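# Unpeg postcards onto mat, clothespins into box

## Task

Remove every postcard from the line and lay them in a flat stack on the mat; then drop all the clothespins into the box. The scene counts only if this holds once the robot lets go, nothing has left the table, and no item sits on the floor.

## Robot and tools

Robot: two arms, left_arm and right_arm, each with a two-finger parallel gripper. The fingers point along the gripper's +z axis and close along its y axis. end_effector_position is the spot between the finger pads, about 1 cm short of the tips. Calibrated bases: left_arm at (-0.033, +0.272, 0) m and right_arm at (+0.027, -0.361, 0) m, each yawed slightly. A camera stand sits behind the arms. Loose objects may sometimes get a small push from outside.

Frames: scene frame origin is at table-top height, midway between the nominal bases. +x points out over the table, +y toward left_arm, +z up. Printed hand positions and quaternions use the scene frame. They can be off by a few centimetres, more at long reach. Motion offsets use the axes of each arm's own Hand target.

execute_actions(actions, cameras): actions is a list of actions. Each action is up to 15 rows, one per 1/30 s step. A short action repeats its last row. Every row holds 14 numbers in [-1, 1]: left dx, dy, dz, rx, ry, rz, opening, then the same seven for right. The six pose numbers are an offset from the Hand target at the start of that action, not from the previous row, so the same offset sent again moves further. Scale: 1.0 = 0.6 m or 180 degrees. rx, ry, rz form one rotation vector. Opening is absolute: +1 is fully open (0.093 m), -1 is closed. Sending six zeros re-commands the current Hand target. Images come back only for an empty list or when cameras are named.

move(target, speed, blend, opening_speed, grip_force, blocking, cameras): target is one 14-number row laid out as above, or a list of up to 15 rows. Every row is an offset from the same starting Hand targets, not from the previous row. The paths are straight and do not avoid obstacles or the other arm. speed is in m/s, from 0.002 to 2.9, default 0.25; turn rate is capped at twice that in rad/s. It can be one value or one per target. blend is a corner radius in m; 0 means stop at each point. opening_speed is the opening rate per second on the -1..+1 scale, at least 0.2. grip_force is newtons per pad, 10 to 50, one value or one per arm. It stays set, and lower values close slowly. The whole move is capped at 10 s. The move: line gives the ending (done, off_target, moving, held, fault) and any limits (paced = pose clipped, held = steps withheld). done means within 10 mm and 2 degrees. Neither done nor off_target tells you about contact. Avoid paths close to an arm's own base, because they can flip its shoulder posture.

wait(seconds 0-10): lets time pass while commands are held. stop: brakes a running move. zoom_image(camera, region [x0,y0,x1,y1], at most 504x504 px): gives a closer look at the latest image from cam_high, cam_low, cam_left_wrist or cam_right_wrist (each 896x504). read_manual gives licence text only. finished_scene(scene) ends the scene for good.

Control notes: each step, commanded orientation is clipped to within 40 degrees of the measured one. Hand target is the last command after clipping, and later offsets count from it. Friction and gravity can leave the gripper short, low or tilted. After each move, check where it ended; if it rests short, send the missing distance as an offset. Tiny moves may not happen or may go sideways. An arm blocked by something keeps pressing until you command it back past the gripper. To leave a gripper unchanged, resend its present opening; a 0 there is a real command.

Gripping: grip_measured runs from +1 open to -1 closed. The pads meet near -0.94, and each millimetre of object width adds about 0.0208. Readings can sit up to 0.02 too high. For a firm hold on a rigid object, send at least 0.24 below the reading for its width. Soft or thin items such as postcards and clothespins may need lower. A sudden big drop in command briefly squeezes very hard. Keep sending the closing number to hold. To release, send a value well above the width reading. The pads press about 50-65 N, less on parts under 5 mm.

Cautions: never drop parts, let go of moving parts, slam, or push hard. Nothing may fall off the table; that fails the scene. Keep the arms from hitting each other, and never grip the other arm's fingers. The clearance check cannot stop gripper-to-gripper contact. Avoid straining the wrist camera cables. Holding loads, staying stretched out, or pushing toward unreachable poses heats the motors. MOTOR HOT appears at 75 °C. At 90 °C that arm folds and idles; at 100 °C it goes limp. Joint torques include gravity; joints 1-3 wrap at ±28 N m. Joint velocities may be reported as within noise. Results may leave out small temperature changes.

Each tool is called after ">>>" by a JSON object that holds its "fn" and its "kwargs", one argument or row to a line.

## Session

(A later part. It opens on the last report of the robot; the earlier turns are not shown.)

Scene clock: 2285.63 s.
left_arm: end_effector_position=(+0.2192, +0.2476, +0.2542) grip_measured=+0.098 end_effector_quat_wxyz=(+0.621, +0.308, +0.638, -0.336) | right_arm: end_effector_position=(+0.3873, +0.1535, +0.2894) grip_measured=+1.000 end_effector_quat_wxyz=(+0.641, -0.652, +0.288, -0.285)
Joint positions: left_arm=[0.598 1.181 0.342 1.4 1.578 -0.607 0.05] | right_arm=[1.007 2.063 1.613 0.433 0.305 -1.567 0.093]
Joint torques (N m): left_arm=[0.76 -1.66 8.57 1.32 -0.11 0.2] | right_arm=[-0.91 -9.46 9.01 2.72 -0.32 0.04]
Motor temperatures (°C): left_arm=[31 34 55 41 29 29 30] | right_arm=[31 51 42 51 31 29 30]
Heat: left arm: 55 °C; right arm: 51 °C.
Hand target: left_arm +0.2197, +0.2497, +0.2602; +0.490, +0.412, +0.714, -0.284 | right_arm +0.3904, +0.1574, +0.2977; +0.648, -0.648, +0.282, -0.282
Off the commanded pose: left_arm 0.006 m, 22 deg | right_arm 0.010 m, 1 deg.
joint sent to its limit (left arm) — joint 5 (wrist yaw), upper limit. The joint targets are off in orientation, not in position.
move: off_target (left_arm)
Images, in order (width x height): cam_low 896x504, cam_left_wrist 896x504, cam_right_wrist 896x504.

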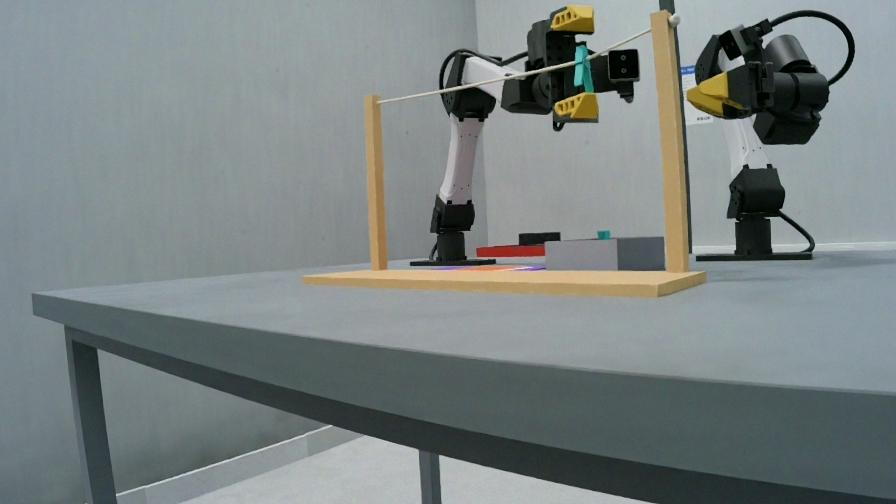

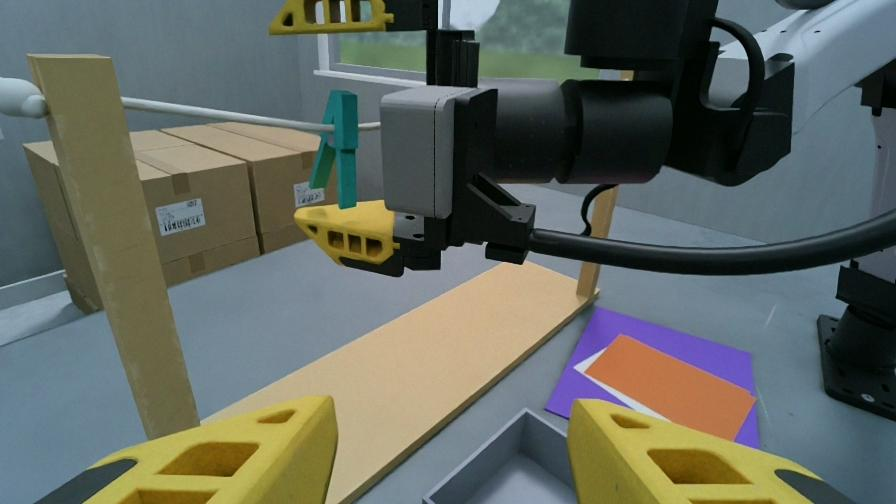

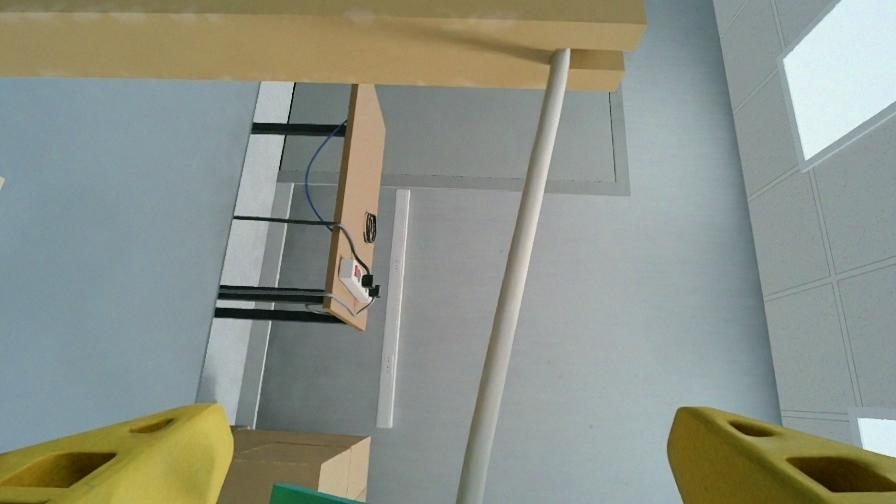

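>>> {"fn": "move", "kwargs": {
  "target": [0,0,0,0,0,0,0.1,0,-0.02,0,0,0,0,1],
  "speed": 0.03,
  "cameras": ["cam_left_wrist"]
}}

Scene clock: 2329.77 s.
left_arm: end_effector_position=(+0.2192, +0.2476, +0.2542) grip_measured=+0.098 end_effector_quat_wxyz=(+0.621, +0.308, +0.638, -0.336) | right_arm: end_effector_position=(+0.3882, +0.1551, +0.2967) grip_measured=+1.000 end_effector_quat_wxyz=(+0.638, -0.655, +0.289, -0.284)
Joint positions: left_arm=[0.598 1.181 0.342 1.4 1.578 -0.607 0.05] | right_arm=[1.007 2.063 1.649 0.389 0.304 -1.567 0.093]
Joint torques (N m): left_arm=[0.73 -1.66 8.69 1.28 -0.17 0.27] | right_arm=[-0.91 -10.13 9.03 2.75 -0.32 0.04]
Motor temperatures (°C): left_arm=[31 34 55 41 29 29 30] | right_arm=[31 50 44 49 31 29 30]
Heat: left arm: 55 °C; right arm: 50 °C.
Hand target: left_arm +0.2197, +0.2497, +0.2602; +0.490, +0.412, +0.714, -0.284 | right_arm +0.3904, +0.1574, +0.3098; +0.649, -0.648, +0.282, -0.282
Off the commanded pose: left_arm 0.006 m, 22 deg | right_arm 0.013 m, 2 deg.
joint sent to its limit (left arm) — joint 5 (wrist yaw), upper limit. The joint targets are off in orientation, not in position.
move: off_target (left_arm, right_arm)
Images, in order (width x height): cam_left_wrist 896x504.

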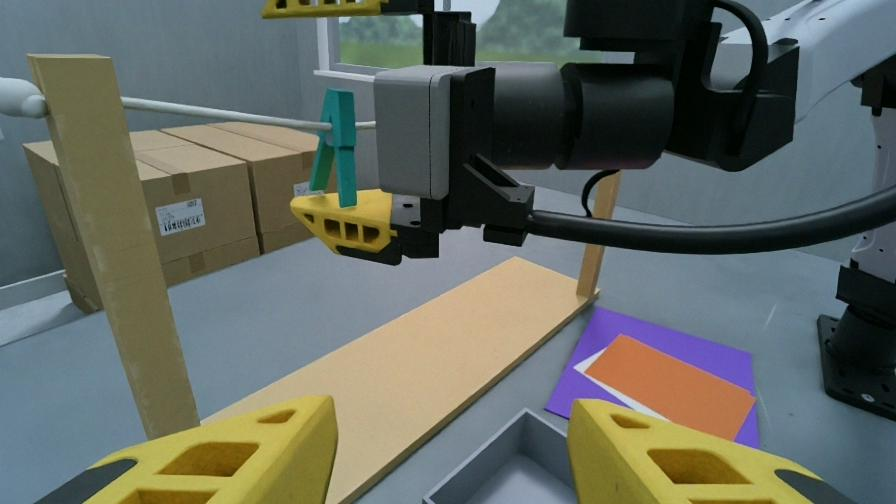

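>>> {"fn": "move", "kwargs": {
  "target": [0,0,0,0,0,0,0.1,0,-0.015,0,0,0,0,1],
  "speed": 0.03,
  "cameras": ["cam_left_wrist"]
}}

>>> {"fn": "zoom_image", "kwargs": {
  "camera": "cam_left_wrist",
  "region": [230, 20, 530, 280]
}}

Scene clock: 2335.77 s.
left_arm: end_effector_position=(+0.2192, +0.2476, +0.2542) grip_measured=+0.098 end_effector_quat_wxyz=(+0.621, +0.308, +0.638, -0.336) | right_arm: end_effector_position=(+0.3887, +0.1560, +0.3020) grip_measured=+1.000 end_effector_quat_wxyz=(+0.636, -0.657, +0.289, -0.284)
Joint positions: left_arm=[0.598 1.181 0.342 1.4 1.578 -0.607 0.05] | right_arm=[1.007 2.063 1.677 0.355 0.304 -1.567 0.093]
Joint torques (N m): left_arm=[0.68 -1.5 8.5 1.38 -0.09 0.24] | right_arm=[-0.91 -10.55 9.1 2.77 -0.32 0.04]
Motor temperatures (°C): left_arm=[31 34 55 41 29 29 30] | right_arm=[31 51 45 49 31 29 30]
Heat: left arm: 55 °C; right arm: 51 °C.
Hand target: left_arm +0.2197, +0.2497, +0.2602; +0.490, +0.412, +0.714, -0.284 | right_arm +0.3905, +0.1573, +0.3188; +0.649, -0.648, +0.282, -0.282
Off the commanded pose: left_arm 0.006 m, 22 deg | right_arm 0.017 m, 2 deg.
joint sent to its limit (left arm) — joint 5 (wrist yaw), upper limit. The joint targets are off in orientation, not in position.
move: off_target (left_arm, right_arm)
Images, in order (width x height): cam_left_wrist 896x504.

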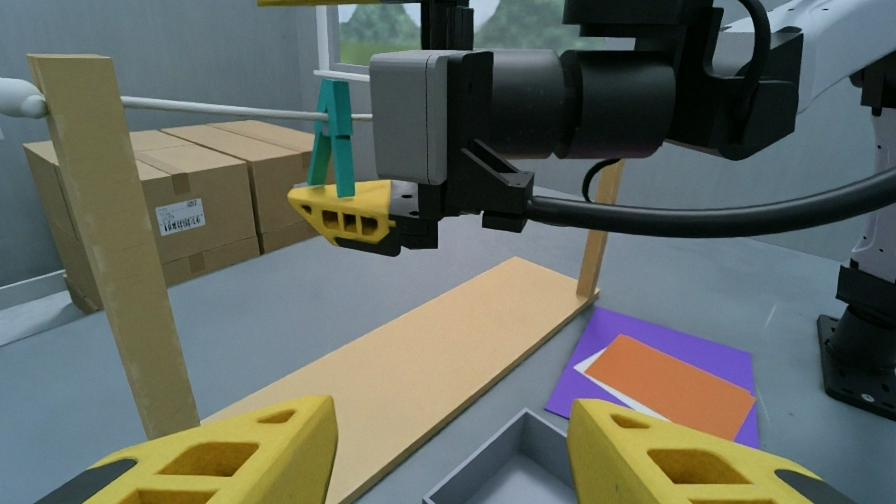

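Scaled by 1.680.

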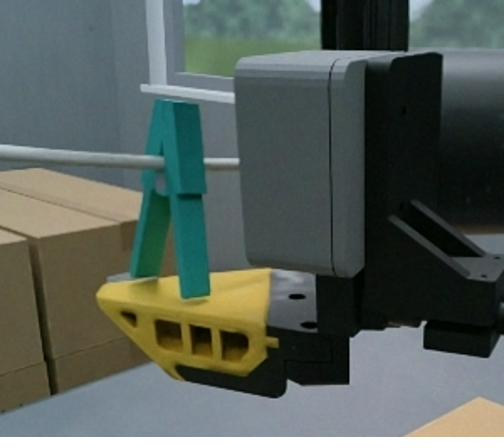

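>>> {"fn": "move", "kwargs": {
  "target": [0,0,0,0,0,0,0.1,-0.011,-0.01,-0.024,0,0,0,1],
  "speed": 0.02,
  "cameras": ["cam_left_wrist"]
}}

>>> {"fn": "zoom_image", "kwargs": {
  "camera": "cam_left_wrist",
  "region": [230, 20, 530, 280]
}}

Scene clock: 2355.83 s.
left_arm: end_effector_position=(+0.2192, +0.2476, +0.2542) grip_measured=+0.098 end_effector_quat_wxyz=(+0.621, +0.308, +0.638, -0.336) | right_arm: end_effector_position=(+0.3823, +0.1579, +0.3072) grip_measured=+1.000 end_effector_quat_wxyz=(+0.639, -0.657, +0.285, -0.281)
Joint positions: left_arm=[0.598 1.181 0.342 1.4 1.578 -0.607 0.05] | right_arm=[1.017 2.052 1.677 0.349 0.304 -1.567 0.093]
Joint torques (N m): left_arm=[0.95 -1.69 8.72 1.3 -0.09 0.17] | right_arm=[0.25 -13.22 5.76 2.77 -0.05 0.05]
Motor temperatures (°C): left_arm=[31 33 55 41 29 29 30] | right_arm=[31 52 48 51 31 29 30]
Heat: left arm: 55 °C; right arm: 52 °C.
Hand target: left_arm +0.2197, +0.2497, +0.2602; +0.490, +0.412, +0.714, -0.284 | right_arm +0.3754, +0.1523, +0.3249; +0.649, -0.648, +0.282, -0.282
Off the commanded pose: left_arm 0.006 m, 22 deg | right_arm 0.020 m, 1 deg.
joint sent to its limit (left arm) — joint 5 (wrist yaw), upper limit. The joint targets are off in orientation, not in position.
move: off_target (left_arm, right_arm)
Images, in order (width x height): cam_left_wrist 896x504.

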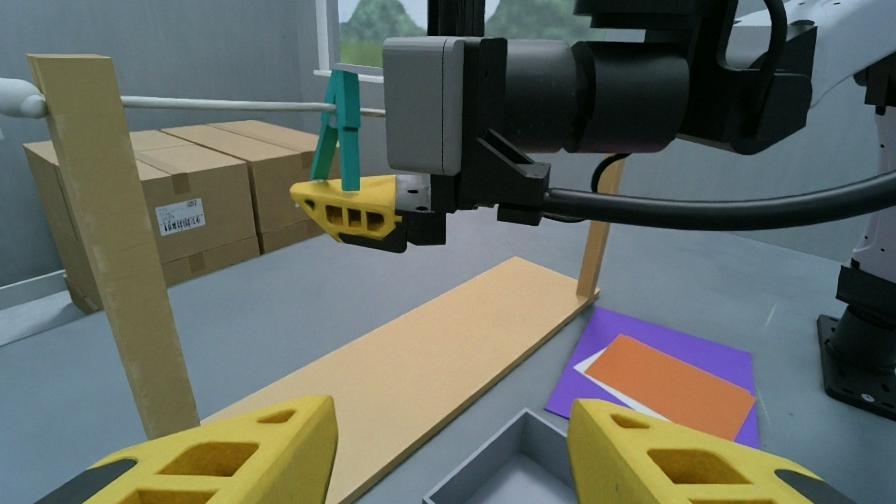

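Scaled by 1.680.

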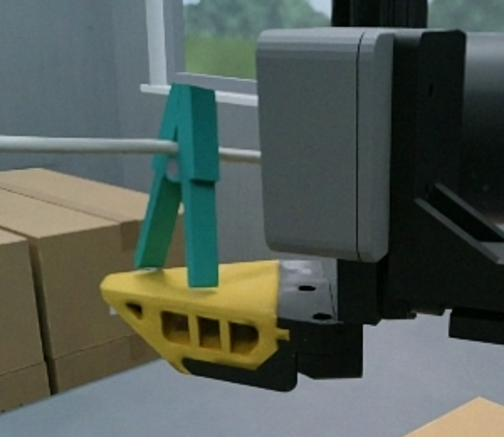

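>>> {"fn": "move", "kwargs": {
  "target": [0,0,0,0,0,0,0.1,-0.0154,0,-0.0312,0,0,0,1],
  "speed": 0.02,
  "cameras": ["cam_left_wrist"]
}}

>>> {"fn": "zoom_image", "kwargs": {
  "camera": "cam_left_wrist",
  "region": [230, 20, 530, 280]
}}

Scene clock: 2365.87 s.
left_arm: end_effector_position=(+0.2192, +0.2476, +0.2542) grip_measured=+0.098 end_effector_quat_wxyz=(+0.621, +0.308, +0.638, -0.336) | right_arm: end_effector_position=(+0.3614, +0.1527, +0.3048) grip_measured=+1.000 end_effector_quat_wxyz=(+0.634, -0.663, +0.283, -0.279)
Joint positions: left_arm=[0.598 1.181 0.342 1.4 1.578 -0.607 0.05] | right_arm=[1.05 1.993 1.596 0.355 0.331 -1.567 0.093]
Joint torques (N m): left_arm=[0.84 -1.66 8.65 1.29 -0.11 0.18] | right_arm=[0.21 -12.75 5.55 2.99 0.02 0.05]
Motor temperatures (°C): left_arm=[31 33 56 41 29 29 30] | right_arm=[31 54 46 50 31 29 30]
Heat: left arm: 56 °C; right arm: 54 °C.
Hand target: left_arm +0.2197, +0.2497, +0.2602; +0.490, +0.412, +0.714, -0.284 | right_arm +0.3554, +0.1464, +0.3248; +0.648, -0.648, +0.282, -0.282
Off the commanded pose: left_arm 0.006 m, 22 deg | right_arm 0.022 m, 2 deg.
joint sent to its limit (left arm) — joint 5 (wrist yaw), upper limit. The joint targets are off in orientation, not in position.
move: off_target (left_arm, right_arm)
Images, in order (width x height): cam_left_wrist 896x504.

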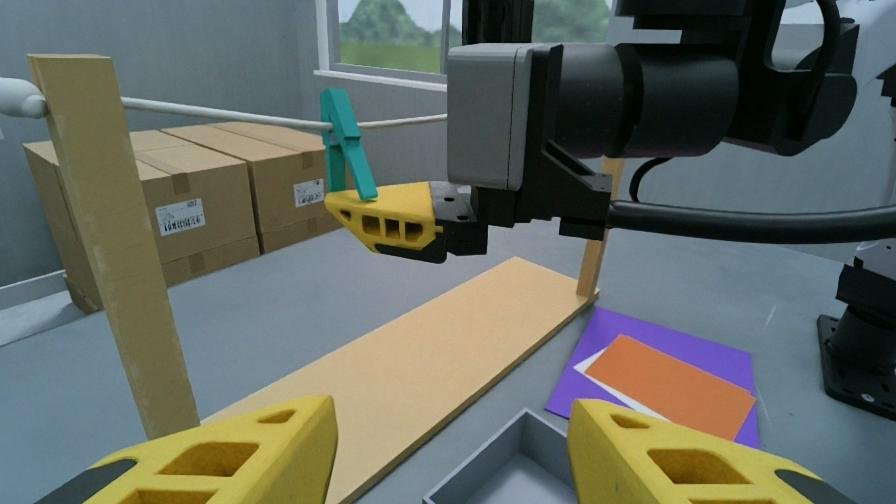

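Scaled by 1.680.

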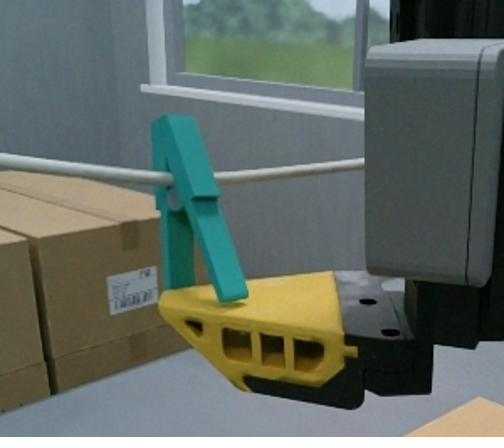

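>>> {"fn": "move", "kwargs": {
  "target": [0,0,0,0,0,0,0.1,0,0.05,0,0,0,0,1],
  "speed": 0.04,
  "cameras": ["cam_left_wrist"]
}}

>>> {"fn": "zoom_image", "kwargs": {
  "camera": "cam_left_wrist",
  "region": [230, 20, 530, 280]
}}

Scene clock: 2402.53 s.
left_arm: end_effector_position=(+0.2192, +0.2476, +0.2542) grip_measured=+0.098 end_effector_quat_wxyz=(+0.621, +0.308, +0.638, -0.336) | right_arm: end_effector_position=(+0.3594, +0.1484, +0.2862) grip_measured=+1.000 end_effector_quat_wxyz=(+0.641, -0.657, +0.283, -0.280)
Joint positions: left_arm=[0.598 1.181 0.342 1.4 1.578 -0.607 0.05] | right_arm=[1.05 1.993 1.503 0.466 0.332 -1.567 0.093]
Joint torques (N m): left_arm=[0.99 -1.54 8.62 1.32 -0.11 0.23] | right_arm=[0.31 -11.03 5.55 2.99 0.01 0.05]
Motor temperatures (°C): left_arm=[31 33 56 40 29 29 30] | right_arm=[31 64 42 53 31 29 30]
Heat: left arm: 56 °C; right arm: 64 °C.
Hand target: left_arm +0.2197, +0.2497, +0.2602; +0.490, +0.412, +0.714, -0.284 | right_arm +0.3554, +0.1463, +0.2948; +0.648, -0.648, +0.282, -0.282
Off the commanded pose: left_arm 0.006 m, 22 deg | right_arm 0.010 m, 1 deg.
joint sent to its limit (left arm) — joint 5 (wrist yaw), upper limit. The joint targets are off in orientation, not in position.
move: off_target (left_arm)
Images, in order (width x height): cam_left_wrist 896x504.

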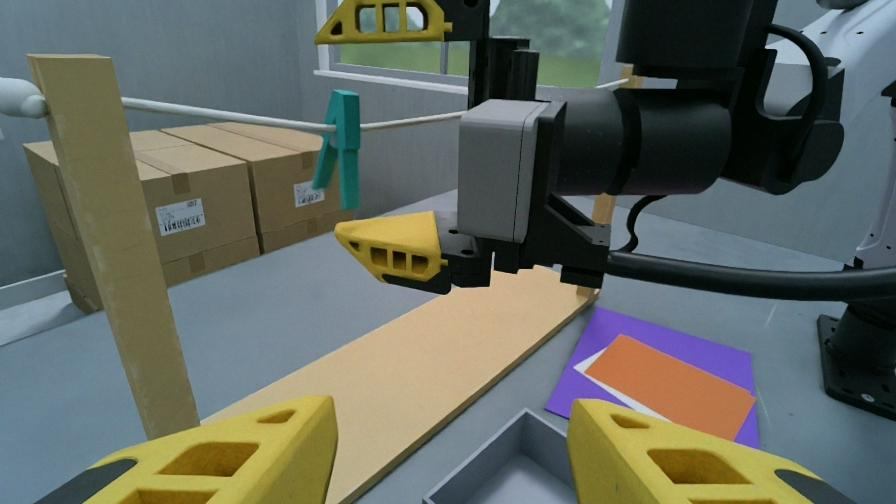

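Scaled by 1.680.

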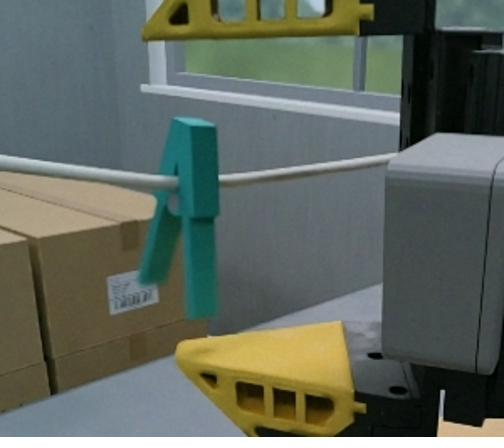

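>>> {"fn": "move", "kwargs": {
  "target": [0,0,0,0,0,0,0.1,0.05,0,0.084,0,0,0,1],
  "speed": 0.05,
  "cameras": ["cam_left_wrist"]
}}

>>> {"fn": "zoom_image", "kwargs": {
  "camera": "cam_left_wrist",
  "region": [230, 20, 530, 280]
}}

Scene clock: 2415.33 s.
left_arm: end_effector_position=(+0.2192, +0.2476, +0.2542) grip_measured=+0.098 end_effector_quat_wxyz=(+0.621, +0.308, +0.638, -0.336) | right_arm: end_effector_position=(+0.4101, +0.1548, +0.2871) grip_measured=+1.000 end_effector_quat_wxyz=(+0.641, -0.651, +0.289, -0.285)
Joint positions: left_arm=[0.598 1.181 0.342 1.4 1.578 -0.607 0.05] | right_arm=[0.968 2.116 1.683 0.417 0.267 -1.567 0.093]
Joint torques (N m): left_arm=[0.98 -1.58 8.51 1.26 -0.14 0.17] | right_arm=[-0.79 -9.8 9.06 2.74 -0.32 0.04]
Motor temperatures (°C): left_arm=[31 33 56 40 29 29 30] | right_arm=[31 62 42 53 31 29 30]
Heat: left arm: 56 °C; right arm: 62 °C.
Hand target: left_arm +0.2197, +0.2497, +0.2602; +0.490, +0.412, +0.714, -0.284 | right_arm +0.4127, +0.1588, +0.2949; +0.649, -0.648, +0.282, -0.282
Off the commanded pose: left_arm 0.006 m, 22 deg | right_arm 0.009 m, 1 deg.
joint sent to its limit (left arm) — joint 5 (wrist yaw), upper limit. The joint targets are off in orientation, not in position.
move: off_target (left_arm)
Images, in order (width x height): cam_left_wrist 896x504.

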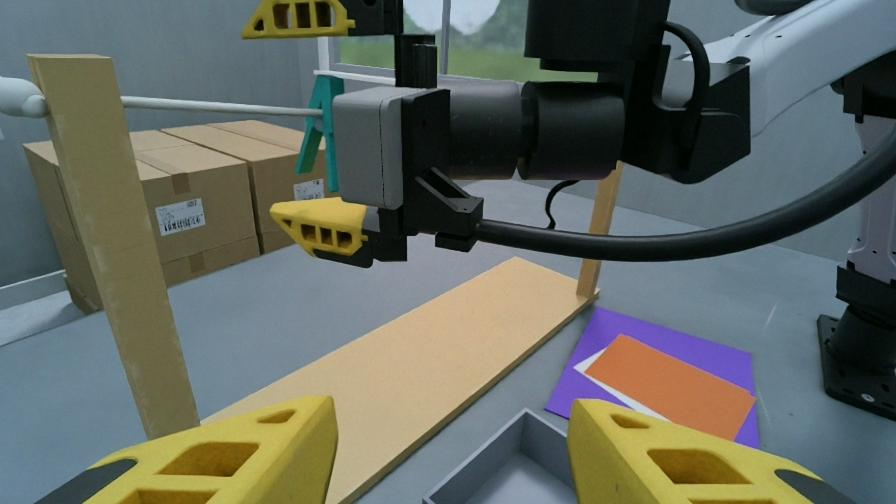

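Scaled by 1.680.

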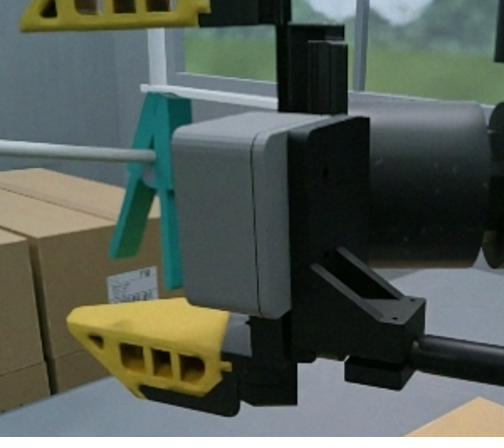

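>>> {"fn": "move", "kwargs": {
  "target": [
    [0,0,0,0,0,0,0.1,0,-0.042,0,0,0,0,1],
    [0,0,0,0,0,0,0.1,-0.022,-0.05,-0.031,0,0,0,1]
  ],
  "speed": 0.03,
  "blend": 0.01,
  "cameras": ["cam_left_wrist"]
}}

>>> {"fn": "zoom_image", "kwargs": {
  "camera": "cam_left_wrist",
  "region": [230, 20, 530, 280]
}}

Scene clock: 2426.73 s.
left_arm: end_effector_position=(+0.2192, +0.2476, +0.2542) grip_measured=+0.098 end_effector_quat_wxyz=(+0.621, +0.308, +0.638, -0.336) | right_arm: end_effector_position=(+0.3959, +0.1623, +0.3094) grip_measured=+1.000 end_effector_quat_wxyz=(+0.642, -0.656, +0.283, -0.279)
Joint positions: left_arm=[0.598 1.181 0.342 1.4 1.578 -0.607 0.05] | right_arm=[0.995 2.094 1.744 0.327 0.275 -1.567 0.093]
Joint torques (N m): left_arm=[0.79 -1.68 8.83 1.32 -0.11 0.23] | right_arm=[0.13 -13.45 5.31 2.8 0.02 0.05]
Motor temperatures (°C): left_arm=[31 33 56 40 29 29 30] | right_arm=[31 61 45 52 31 29 30]
Heat: left arm: 56 °C; right arm: 61 °C.
Hand target: left_arm +0.2197, +0.2497, +0.2602; +0.490, +0.412, +0.714, -0.284 | right_arm +0.3901, +0.1557, +0.3248; +0.649, -0.648, +0.282, -0.282
Off the commanded pose: left_arm 0.006 m, 22 deg | right_arm 0.018 m, 1 deg.
joint sent to its limit (left arm) — joint 5 (wrist yaw), upper limit. The joint targets are off in orientation, not in position.
move: off_target (left_arm, right_arm)
Images, in order (width x height): cam_left_wrist 896x504.

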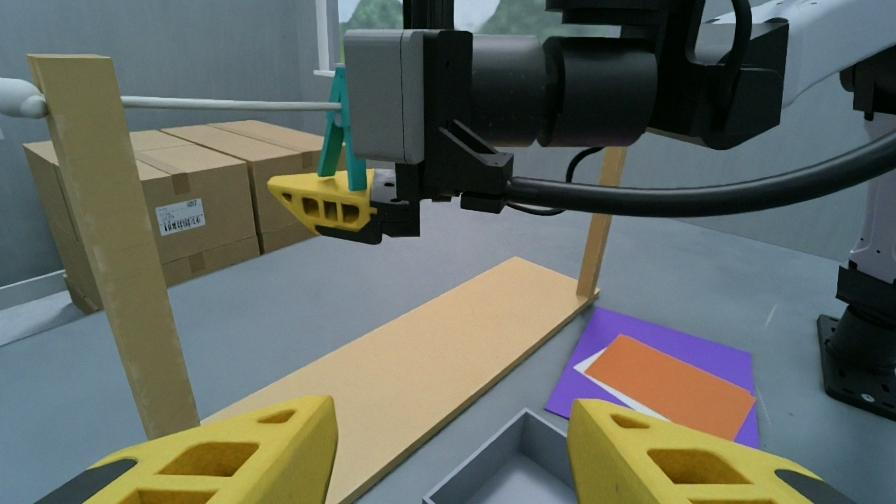

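Scaled by 1.680.

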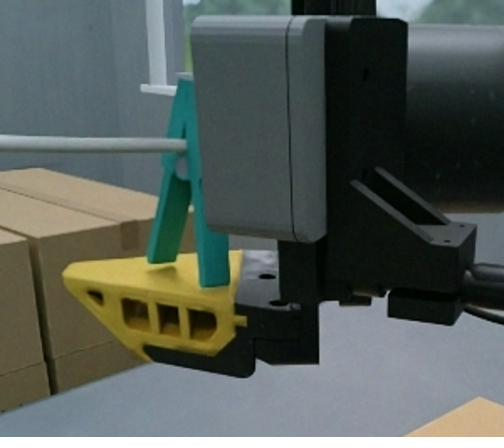

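>>> {"fn": "move", "kwargs": {
  "target": [0,0,0,0,0,0,0.1,-0.028,0,-0.041,0,0,0,1],
  "speed": 0.025,
  "cameras": ["cam_left_wrist"]
}}

>>> {"fn": "zoom_image", "kwargs": {
  "camera": "cam_left_wrist",
  "region": [230, 20, 530, 280]
}}

Scene clock: 2435.17 s.
left_arm: end_effector_position=(+0.2192, +0.2476, +0.2542) grip_measured=+0.098 end_effector_quat_wxyz=(+0.621, +0.308, +0.638, -0.336) | right_arm: end_effector_position=(+0.3663, +0.1579, +0.3042) grip_measured=+1.000 end_effector_quat_wxyz=(+0.634, -0.664, +0.283, -0.278)
Joint positions: left_arm=[0.598 1.181 0.342 1.4 1.578 -0.607 0.05] | right_arm=[1.045 2.02 1.633 0.343 0.325 -1.567 0.093]
Joint torques (N m): left_arm=[0.58 -1.55 8.79 1.32 -0.16 0.21] | right_arm=[0.2 -13.01 5.61 3 0.03 0.05]
Motor temperatures (°C): left_arm=[31 33 56 40 29 29 30] | right_arm=[31 63 44 51 31 29 30]
Heat: left arm: 56 °C; right arm: 63 °C.
Hand target: left_arm +0.2197, +0.2497, +0.2602; +0.490, +0.412, +0.714, -0.284 | right_arm +0.3607, +0.1513, +0.3249; +0.649, -0.648, +0.282, -0.282
Off the commanded pose: left_arm 0.006 m, 22 deg | right_arm 0.022 m, 2 deg.
joint sent to its limit (left arm) — joint 5 (wrist yaw), upper limit. The joint targets are off in orientation, not in position.
move: off_target (left_arm, right_arm)
Images, in order (width x height): cam_left_wrist 896x504.

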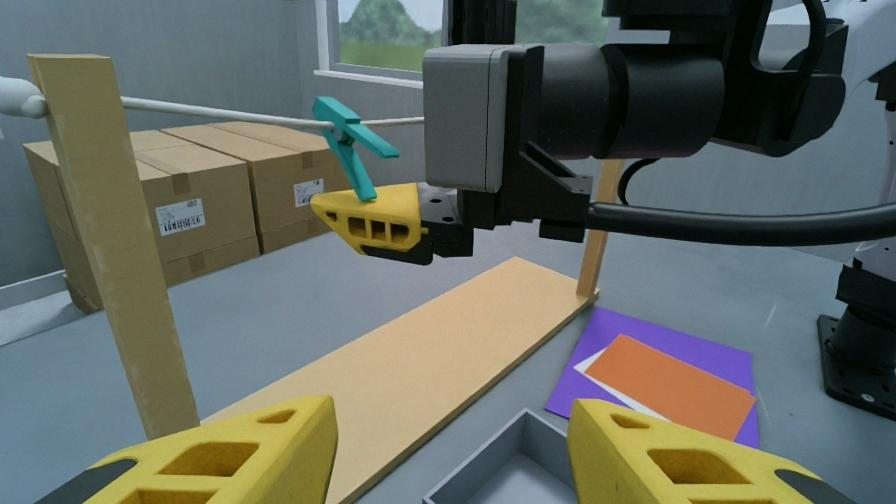

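Scaled by 1.680.

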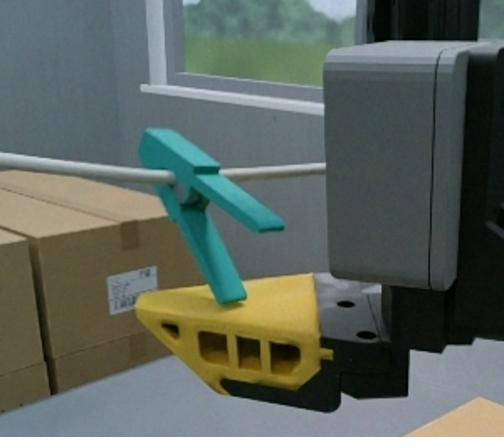

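>>> {"fn": "move", "kwargs": {
  "target": [0,0,0,0,0,0,0.1,-0.0086,0,-0.024,0,0,0,0.1],
  "speed": 0.02,
  "opening_speed": 0.5,
  "cameras": ["cam_left_wrist"]
}}

>>> {"fn": "zoom_image", "kwargs": {
  "camera": "cam_left_wrist",
  "region": [230, 20, 530, 280]
}}

Scene clock: 2458.23 s.
left_arm: end_effector_position=(+0.2192, +0.2476, +0.2542) grip_measured=+0.098 end_effector_quat_wxyz=(+0.621, +0.308, +0.638, -0.336) | right_arm: end_effector_position=(+0.3526, +0.1515, +0.3054) grip_measured=+0.101 end_effector_quat_wxyz=(+0.634, -0.663, +0.283, -0.279)
Joint positions: left_arm=[0.598 1.181 0.342 1.4 1.578 -0.607 0.05] | right_arm=[1.066 1.973 1.569 0.363 0.348 -1.567 0.05]
Joint torques (N m): left_arm=[0.91 -1.96 8.75 1.37 -0.1 0.2] | right_arm=[0.29 -12.57 5.56 2.99 0.02 0.05]
Motor temperatures (°C): left_arm=[31 33 56 40 29 29 30] | right_arm=[31 64 42 51 31 29 30]
Heat: left arm: 56 °C; right arm: 64 °C.
Hand target: left_arm +0.2197, +0.2497, +0.2602; +0.490, +0.412, +0.714, -0.284 | right_arm +0.3466, +0.1452, +0.3249; +0.649, -0.648, +0.282, -0.282
Off the commanded pose: left_arm 0.006 m, 22 deg | right_arm 0.021 m, 2 deg.
joint sent to its limit (left arm) — joint 5 (wrist yaw), upper limit. The joint targets are off in orientation, not in position.
move: off_target (left_arm, right_arm)
Images, in order (width x height): cam_left_wrist 896x504.

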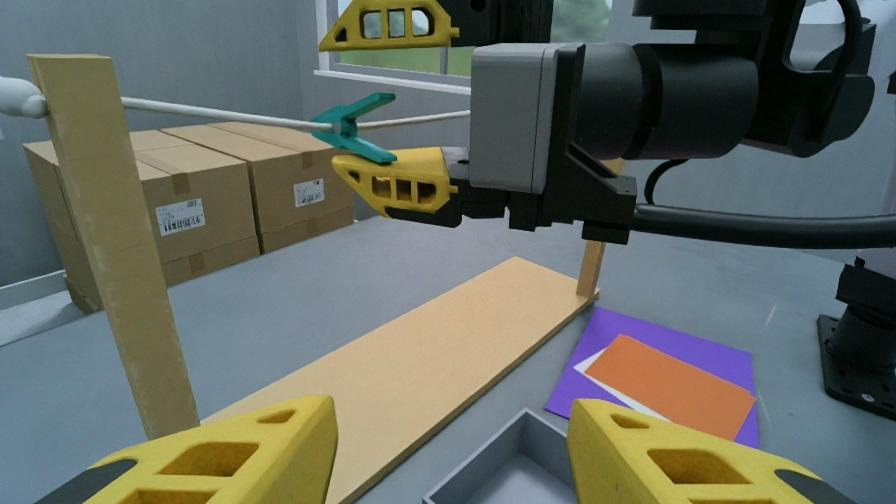

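Scaled by 1.680.

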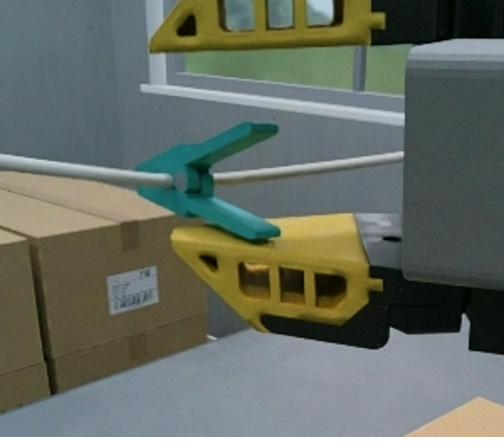

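>>> {"fn": "move", "kwargs": {
  "target": [0,0,0,0,0,0,0.1,0,0.03,0,0,0,0,-0.3],
  "speed": 0.02,
  "opening_speed": 0.4,
  "cameras": ["cam_left_wrist"]
}}

>>> {"fn": "zoom_image", "kwargs": {
  "camera": "cam_left_wrist",
  "region": [230, 20, 530, 280]
}}

Scene clock: 2481.87 s.
left_arm: end_effector_position=(+0.2192, +0.2476, +0.2542) grip_measured=+0.098 end_effector_quat_wxyz=(+0.621, +0.308, +0.638, -0.336) | right_arm: end_effector_position=(+0.3514, +0.1491, +0.2935) grip_measured=-0.297 end_effector_quat_wxyz=(+0.638, -0.660, +0.283, -0.280)
Joint positions: left_arm=[0.598 1.181 0.342 1.4 1.578 -0.607 0.05] | right_arm=[1.066 1.973 1.512 0.429 0.348 -1.567 0.031]
Joint torques (N m): left_arm=[0.84 -1.77 8.8 1.35 -0.1 0.21] | right_arm=[0.31 -11.62 5.52 3 0.01 0.05]
Motor temperatures (°C): left_arm=[31 32 56 40 29 29 30] | right_arm=[31 60 41 52 31 29 30]
Heat: left arm: 56 °C; right arm: 60 °C.
Hand target: left_arm +0.2197, +0.2497, +0.2602; +0.490, +0.412, +0.714, -0.284 | right_arm +0.3466, +0.1452, +0.3068; +0.649, -0.648, +0.282, -0.282
Off the commanded pose: left_arm 0.006 m, 22 deg | right_arm 0.015 m, 2 deg.
joint sent to its limit (left arm) — joint 5 (wrist yaw), upper limit. The joint targets are off in orientation, not in position.
move: off_target (left_arm, right_arm)
Images, in order (width x height): cam_left_wrist 896x504.

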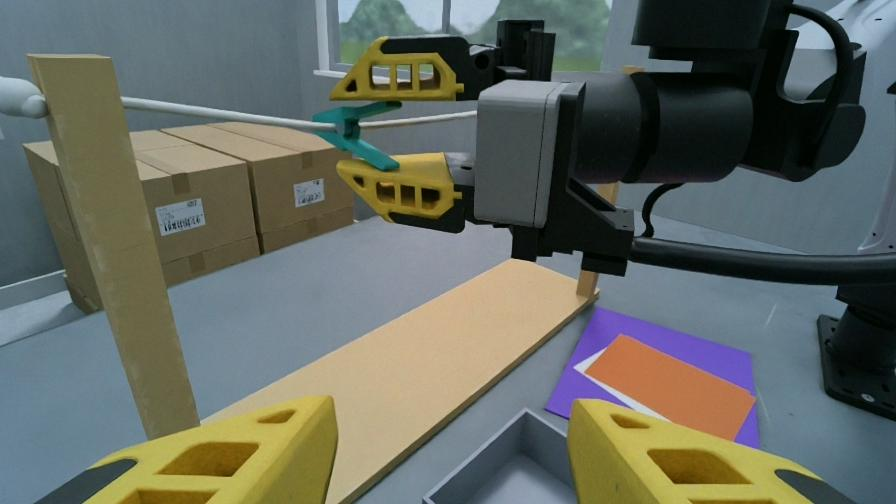

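Scaled by 1.680.

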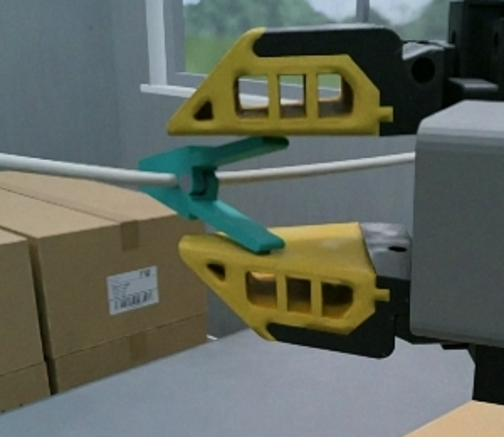

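>>> {"fn": "move", "kwargs": {
  "target": [0,0,0,0,0,0,0.1,0,0,0,0,0,0,-0.6],
  "speed": 0.01,
  "opening_speed": 0.4,
  "cameras": ["cam_left_wrist"]
}}

>>> {"fn": "zoom_image", "kwargs": {
  "camera": "cam_left_wrist",
  "region": [230, 20, 530, 280]
}}

Scene clock: 2489.57 s.
left_arm: end_effector_position=(+0.2192, +0.2476, +0.2542) grip_measured=+0.098 end_effector_quat_wxyz=(+0.621, +0.308, +0.638, -0.336) | right_arm: end_effector_position=(+0.3515, +0.1490, +0.2936) grip_measured=-0.593 end_effector_quat_wxyz=(+0.638, -0.659, +0.283, -0.280)
Joint positions: left_arm=[0.598 1.181 0.342 1.4 1.578 -0.607 0.05] | right_arm=[1.066 1.973 1.512 0.429 0.349 -1.567 0.017]
Joint torques (N m): left_arm=[0.79 -1.58 8.51 1.32 -0.13 0.21] | right_arm=[0.31 -11.62 5.53 3 0.01 0.05]
Motor temperatures (°C): left_arm=[31 32 56 40 29 29 30] | right_arm=[31 60 40 52 31 29 30]
Heat: left arm: 56 °C; right arm: 60 °C.
Hand target: left_arm +0.2197, +0.2497, +0.2602; +0.490, +0.412, +0.714, -0.284 | right_arm +0.3466, +0.1452, +0.3069; +0.649, -0.648, +0.282, -0.282
Off the commanded pose: left_arm 0.006 m, 22 deg | right_arm 0.015 m, 2 deg.
joint sent to its limit (left arm) — joint 5 (wrist yaw), upper limit. The joint targets are off in orientation, not in position.
move: off_target (left_arm, right_arm)
Images, in order (width x height): cam_left_wrist 896x504.

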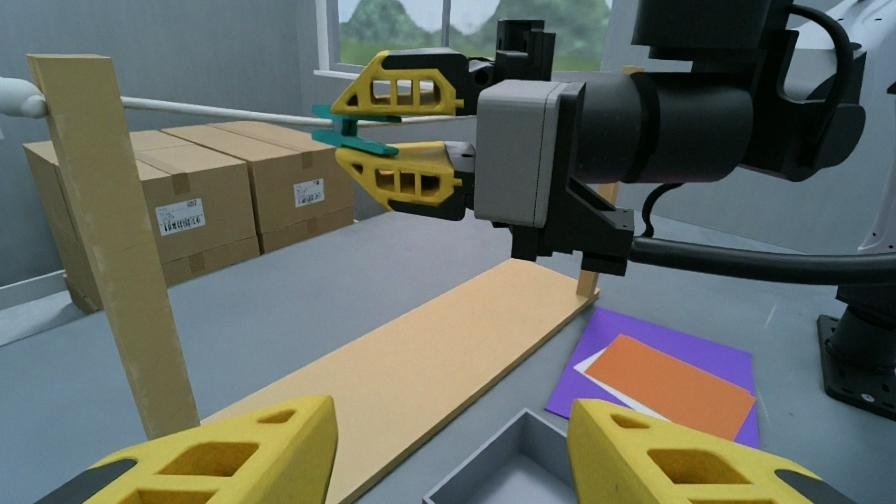

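Scaled by 1.680.

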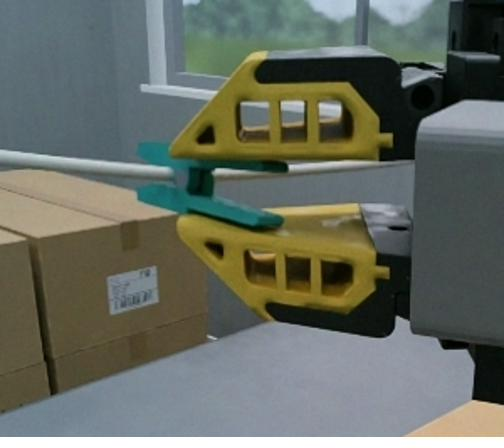

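>>> {"fn": "move", "kwargs": {
  "target": [0,0,0,0,0,0,0.1,0,0,0,0,0,0,-0.98],
  "speed": 0.01,
  "opening_speed": 0.4,
  "cameras": ["cam_left_wrist"]
}}

>>> {"fn": "zoom_image", "kwargs": {
  "camera": "cam_left_wrist",
  "region": [230, 20, 530, 280]
}}

Scene clock: 2496.17 s.
left_arm: end_effector_position=(+0.2192, +0.2476, +0.2542) grip_measured=+0.098 end_effector_quat_wxyz=(+0.621, +0.308, +0.638, -0.336) | right_arm: end_effector_position=(+0.3515, +0.1490, +0.2936) grip_measured=-0.752 end_effector_quat_wxyz=(+0.638, -0.659, +0.283, -0.280)
Joint positions: left_arm=[0.598 1.181 0.342 1.4 1.578 -0.607 0.05] | right_arm=[1.066 1.973 1.512 0.429 0.349 -1.567 0.009]
Joint torques (N m): left_arm=[0.83 -1.73 8.7 1.29 -0.1 0.18] | right_arm=[0.31 -11.62 5.53 3 0.01 0.05]
Motor temperatures (°C): left_arm=[31 32 56 40 29 29 30] | right_arm=[31 59 40 53 31 29 30]
Heat: left arm: 56 °C; right arm: 59 °C.
Hand target: left_arm +0.2197, +0.2497, +0.2602; +0.490, +0.412, +0.714, -0.284 | right_arm +0.3466, +0.1452, +0.3068; +0.649, -0.648, +0.282, -0.282
Off the commanded pose: left_arm 0.006 m, 22 deg | right_arm 0.015 m, 2 deg.
joint sent to its limit (left arm) — joint 5 (wrist yaw), upper limit. The joint targets are off in orientation, not in position.
move: off_target (left_arm, right_arm)
Images, in order (width x height): cam_left_wrist 896x504.

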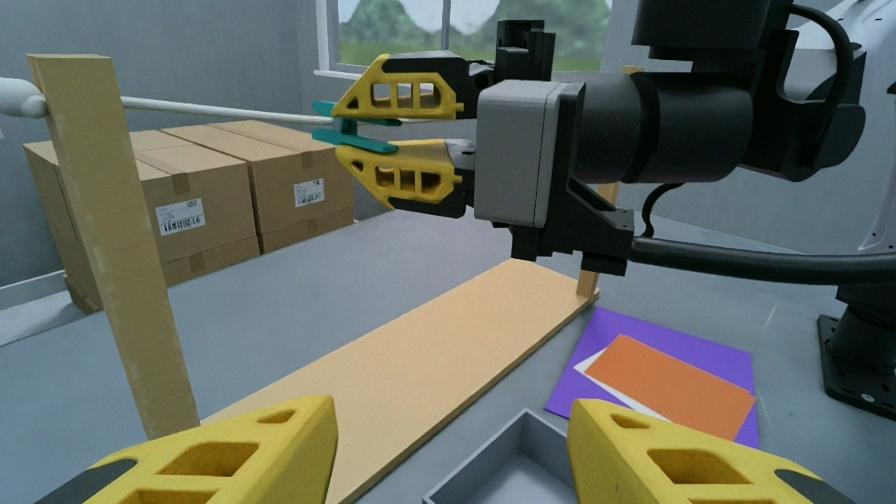

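Scaled by 1.680.

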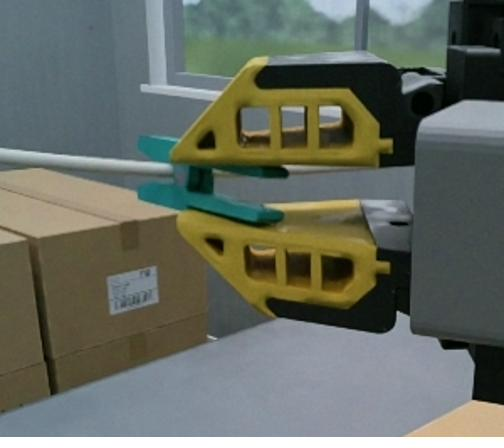

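>>> {"fn": "move", "kwargs": {
  "target": [0,0,0,0,0,0,0.1,-0.051,0,-0.0548,0,0,0,-0.98],
  "speed": 0.06,
  "cameras": ["cam_left_wrist","cam_low"]
}}

>>> {"fn": "zoom_image", "kwargs": {
  "camera": "cam_left_wrist",
  "region": [230, 20, 530, 280]
}}

Scene clock: 2515.60 s.
left_arm: end_effector_position=(+0.2192, +0.2476, +0.2542) grip_measured=+0.098 end_effector_quat_wxyz=(+0.621, +0.308, +0.638, -0.336) | right_arm: end_effector_position=(+0.3051, +0.1523, +0.2885) grip_measured=-0.763 end_effector_quat_wxyz=(+0.634, -0.664, +0.281, -0.279)
Joint positions: left_arm=[0.598 1.181 0.342 1.4 1.578 -0.607 0.05] | right_arm=[1.165 1.916 1.42 0.453 0.443 -1.567 0.009]
Joint torques (N m): left_arm=[0.77 -1.76 8.65 1.34 -0.09 0.2] | right_arm=[0.02 -11.9 5.48 2.99 0.03 0.05]
Motor temperatures (°C): left_arm=[31 32 56 40 29 29 30] | right_arm=[31 59 40 53 31 29 31]
Heat: left arm: 56 °C; right arm: 59 °C.
Hand target: left_arm +0.2197, +0.2497, +0.2602; +0.490, +0.412, +0.714, -0.284 | right_arm +0.3017, +0.1452, +0.3069; +0.649, -0.648, +0.282, -0.282
Off the commanded pose: left_arm 0.006 m, 22 deg | right_arm 0.020 m, 2 deg.
joint sent to its limit (left arm) — joint 5 (wrist yaw), upper limit. The joint targets are off in orientation, not in position.
move: off_target (left_arm, right_arm)
Images, in order (width x height): cam_low 896x504, cam_left_wrist 896x504.

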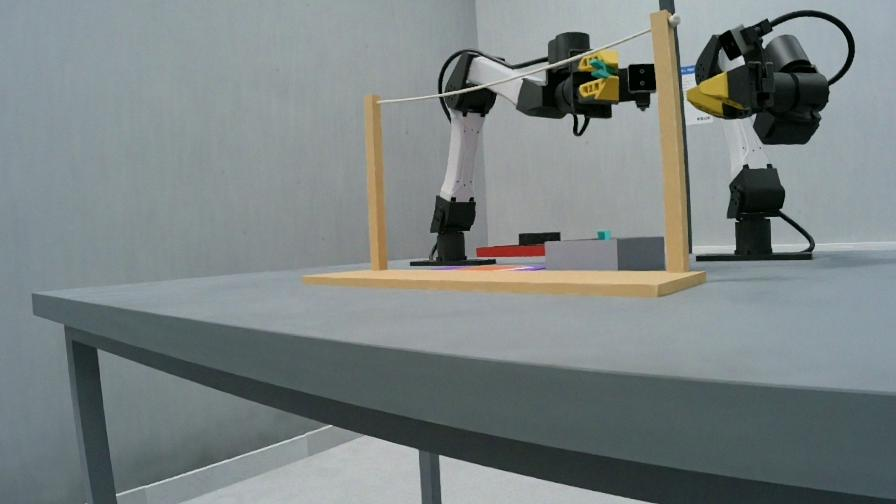

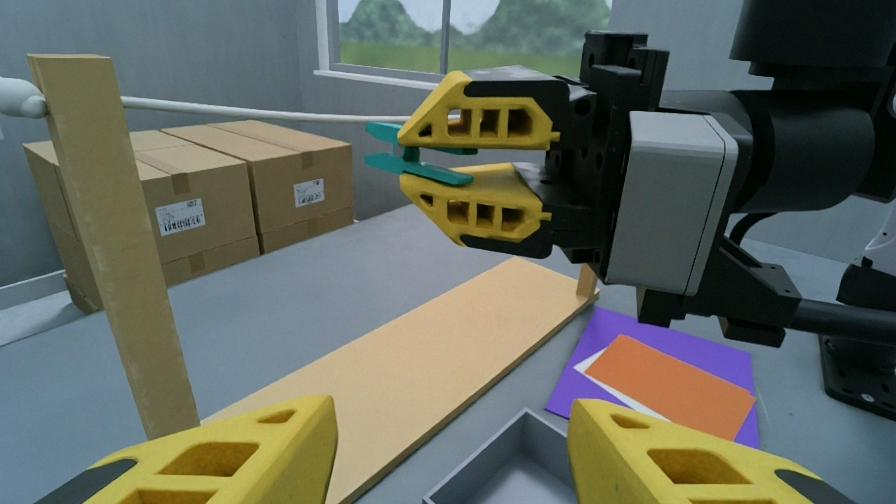

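Scaled by 1.680.

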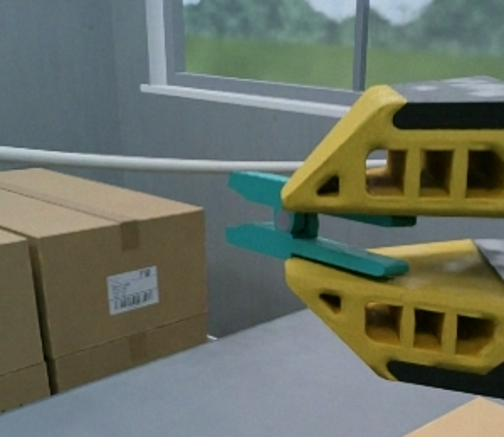

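>>> {"fn": "move", "kwargs": {
  "target": [
    [0,0,0,0,0,0,0.1,-0.002,0.033,-0.112,0,0,0,-0.98],
    [0,0,0,0,0,0,0.1,-0.0335,0.26,-0.1708,-0.2199,0.0786,0.451,-0.98]
  ],
  "speed": 0.2,
  "blend": 0.02,
  "cameras": ["cam_left_wrist","cam_high"]
}}

>>> {"fn": "zoom_image", "kwargs": {
  "camera": "cam_high",
  "region": [330, 130, 570, 290]
}}

Scene clock: 2562.53 s.
left_arm: end_effector_position=(+0.2192, +0.2476, +0.2542) grip_measured=+0.098 end_effector_quat_wxyz=(+0.621, +0.308, +0.638, -0.336) | right_arm: end_effector_position=(+0.2127, +0.0900, +0.1485) grip_measured=-0.763 end_effector_quat_wxyz=(+0.399, -0.449, +0.769, +0.219)
Joint positions: left_arm=[0.598 1.181 0.342 1.4 1.578 -0.607 0.05] | right_arm=[1.205 1.707 1.128 -0.056 0.17 0.097 0.009]
Joint torques (N m): left_arm=[0.64 -1.55 8.49 1.36 -0.11 0.18] | right_arm=[-0.91 -7.88 5.23 2.74 -0.21 0.14]
Motor temperatures (°C): left_arm=[31 32 56 40 29 29 30] | right_arm=[31 63 41 52 31 29 31]
Heat: left arm: 56 °C; right arm: 63 °C.
Hand target: left_arm +0.2197, +0.2497, +0.2602; +0.490, +0.412, +0.714, -0.284 | right_arm +0.2129, +0.0901, +0.1508; +0.400, -0.443, +0.768, +0.231
Off the commanded pose: left_arm 0.006 m, 22 deg | right_arm 0.002 m, 2 deg.
joint sent to its limit (left arm) — joint 5 (wrist yaw), upper limit. The joint targets are off in orientation, not in position.
move: off_target (left_arm)
Images, in order (width x height): cam_high 896x504, cam_left_wrist 896x504.

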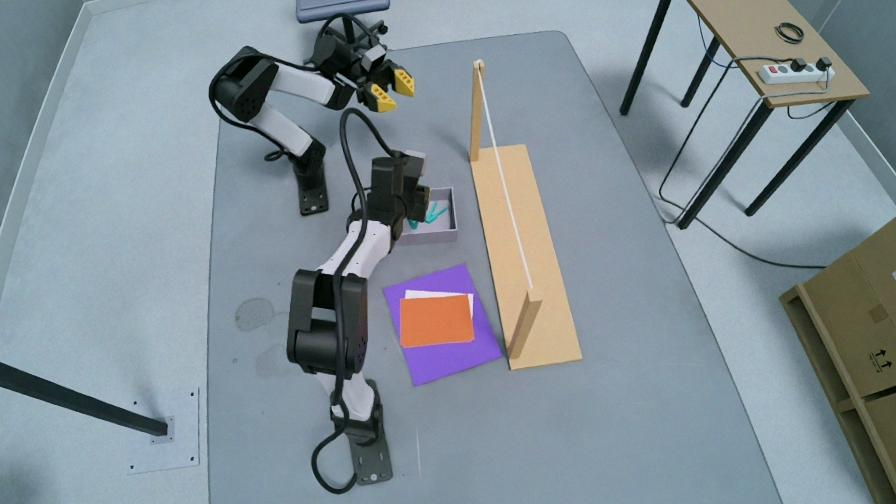

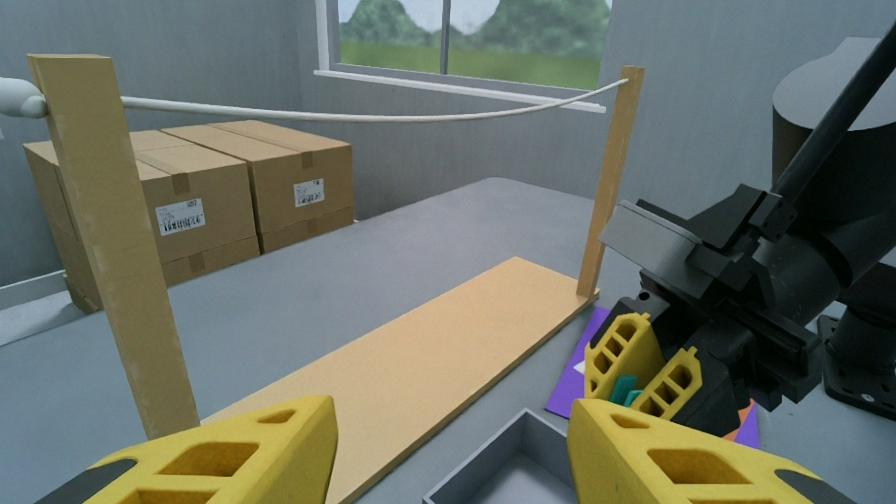

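Scaled by 2.100.

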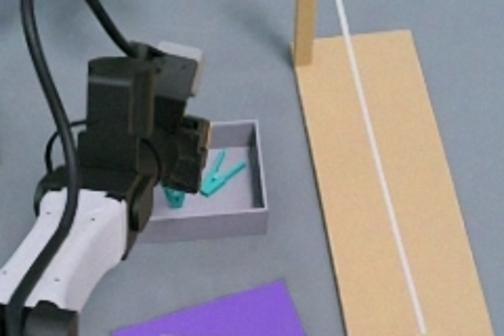

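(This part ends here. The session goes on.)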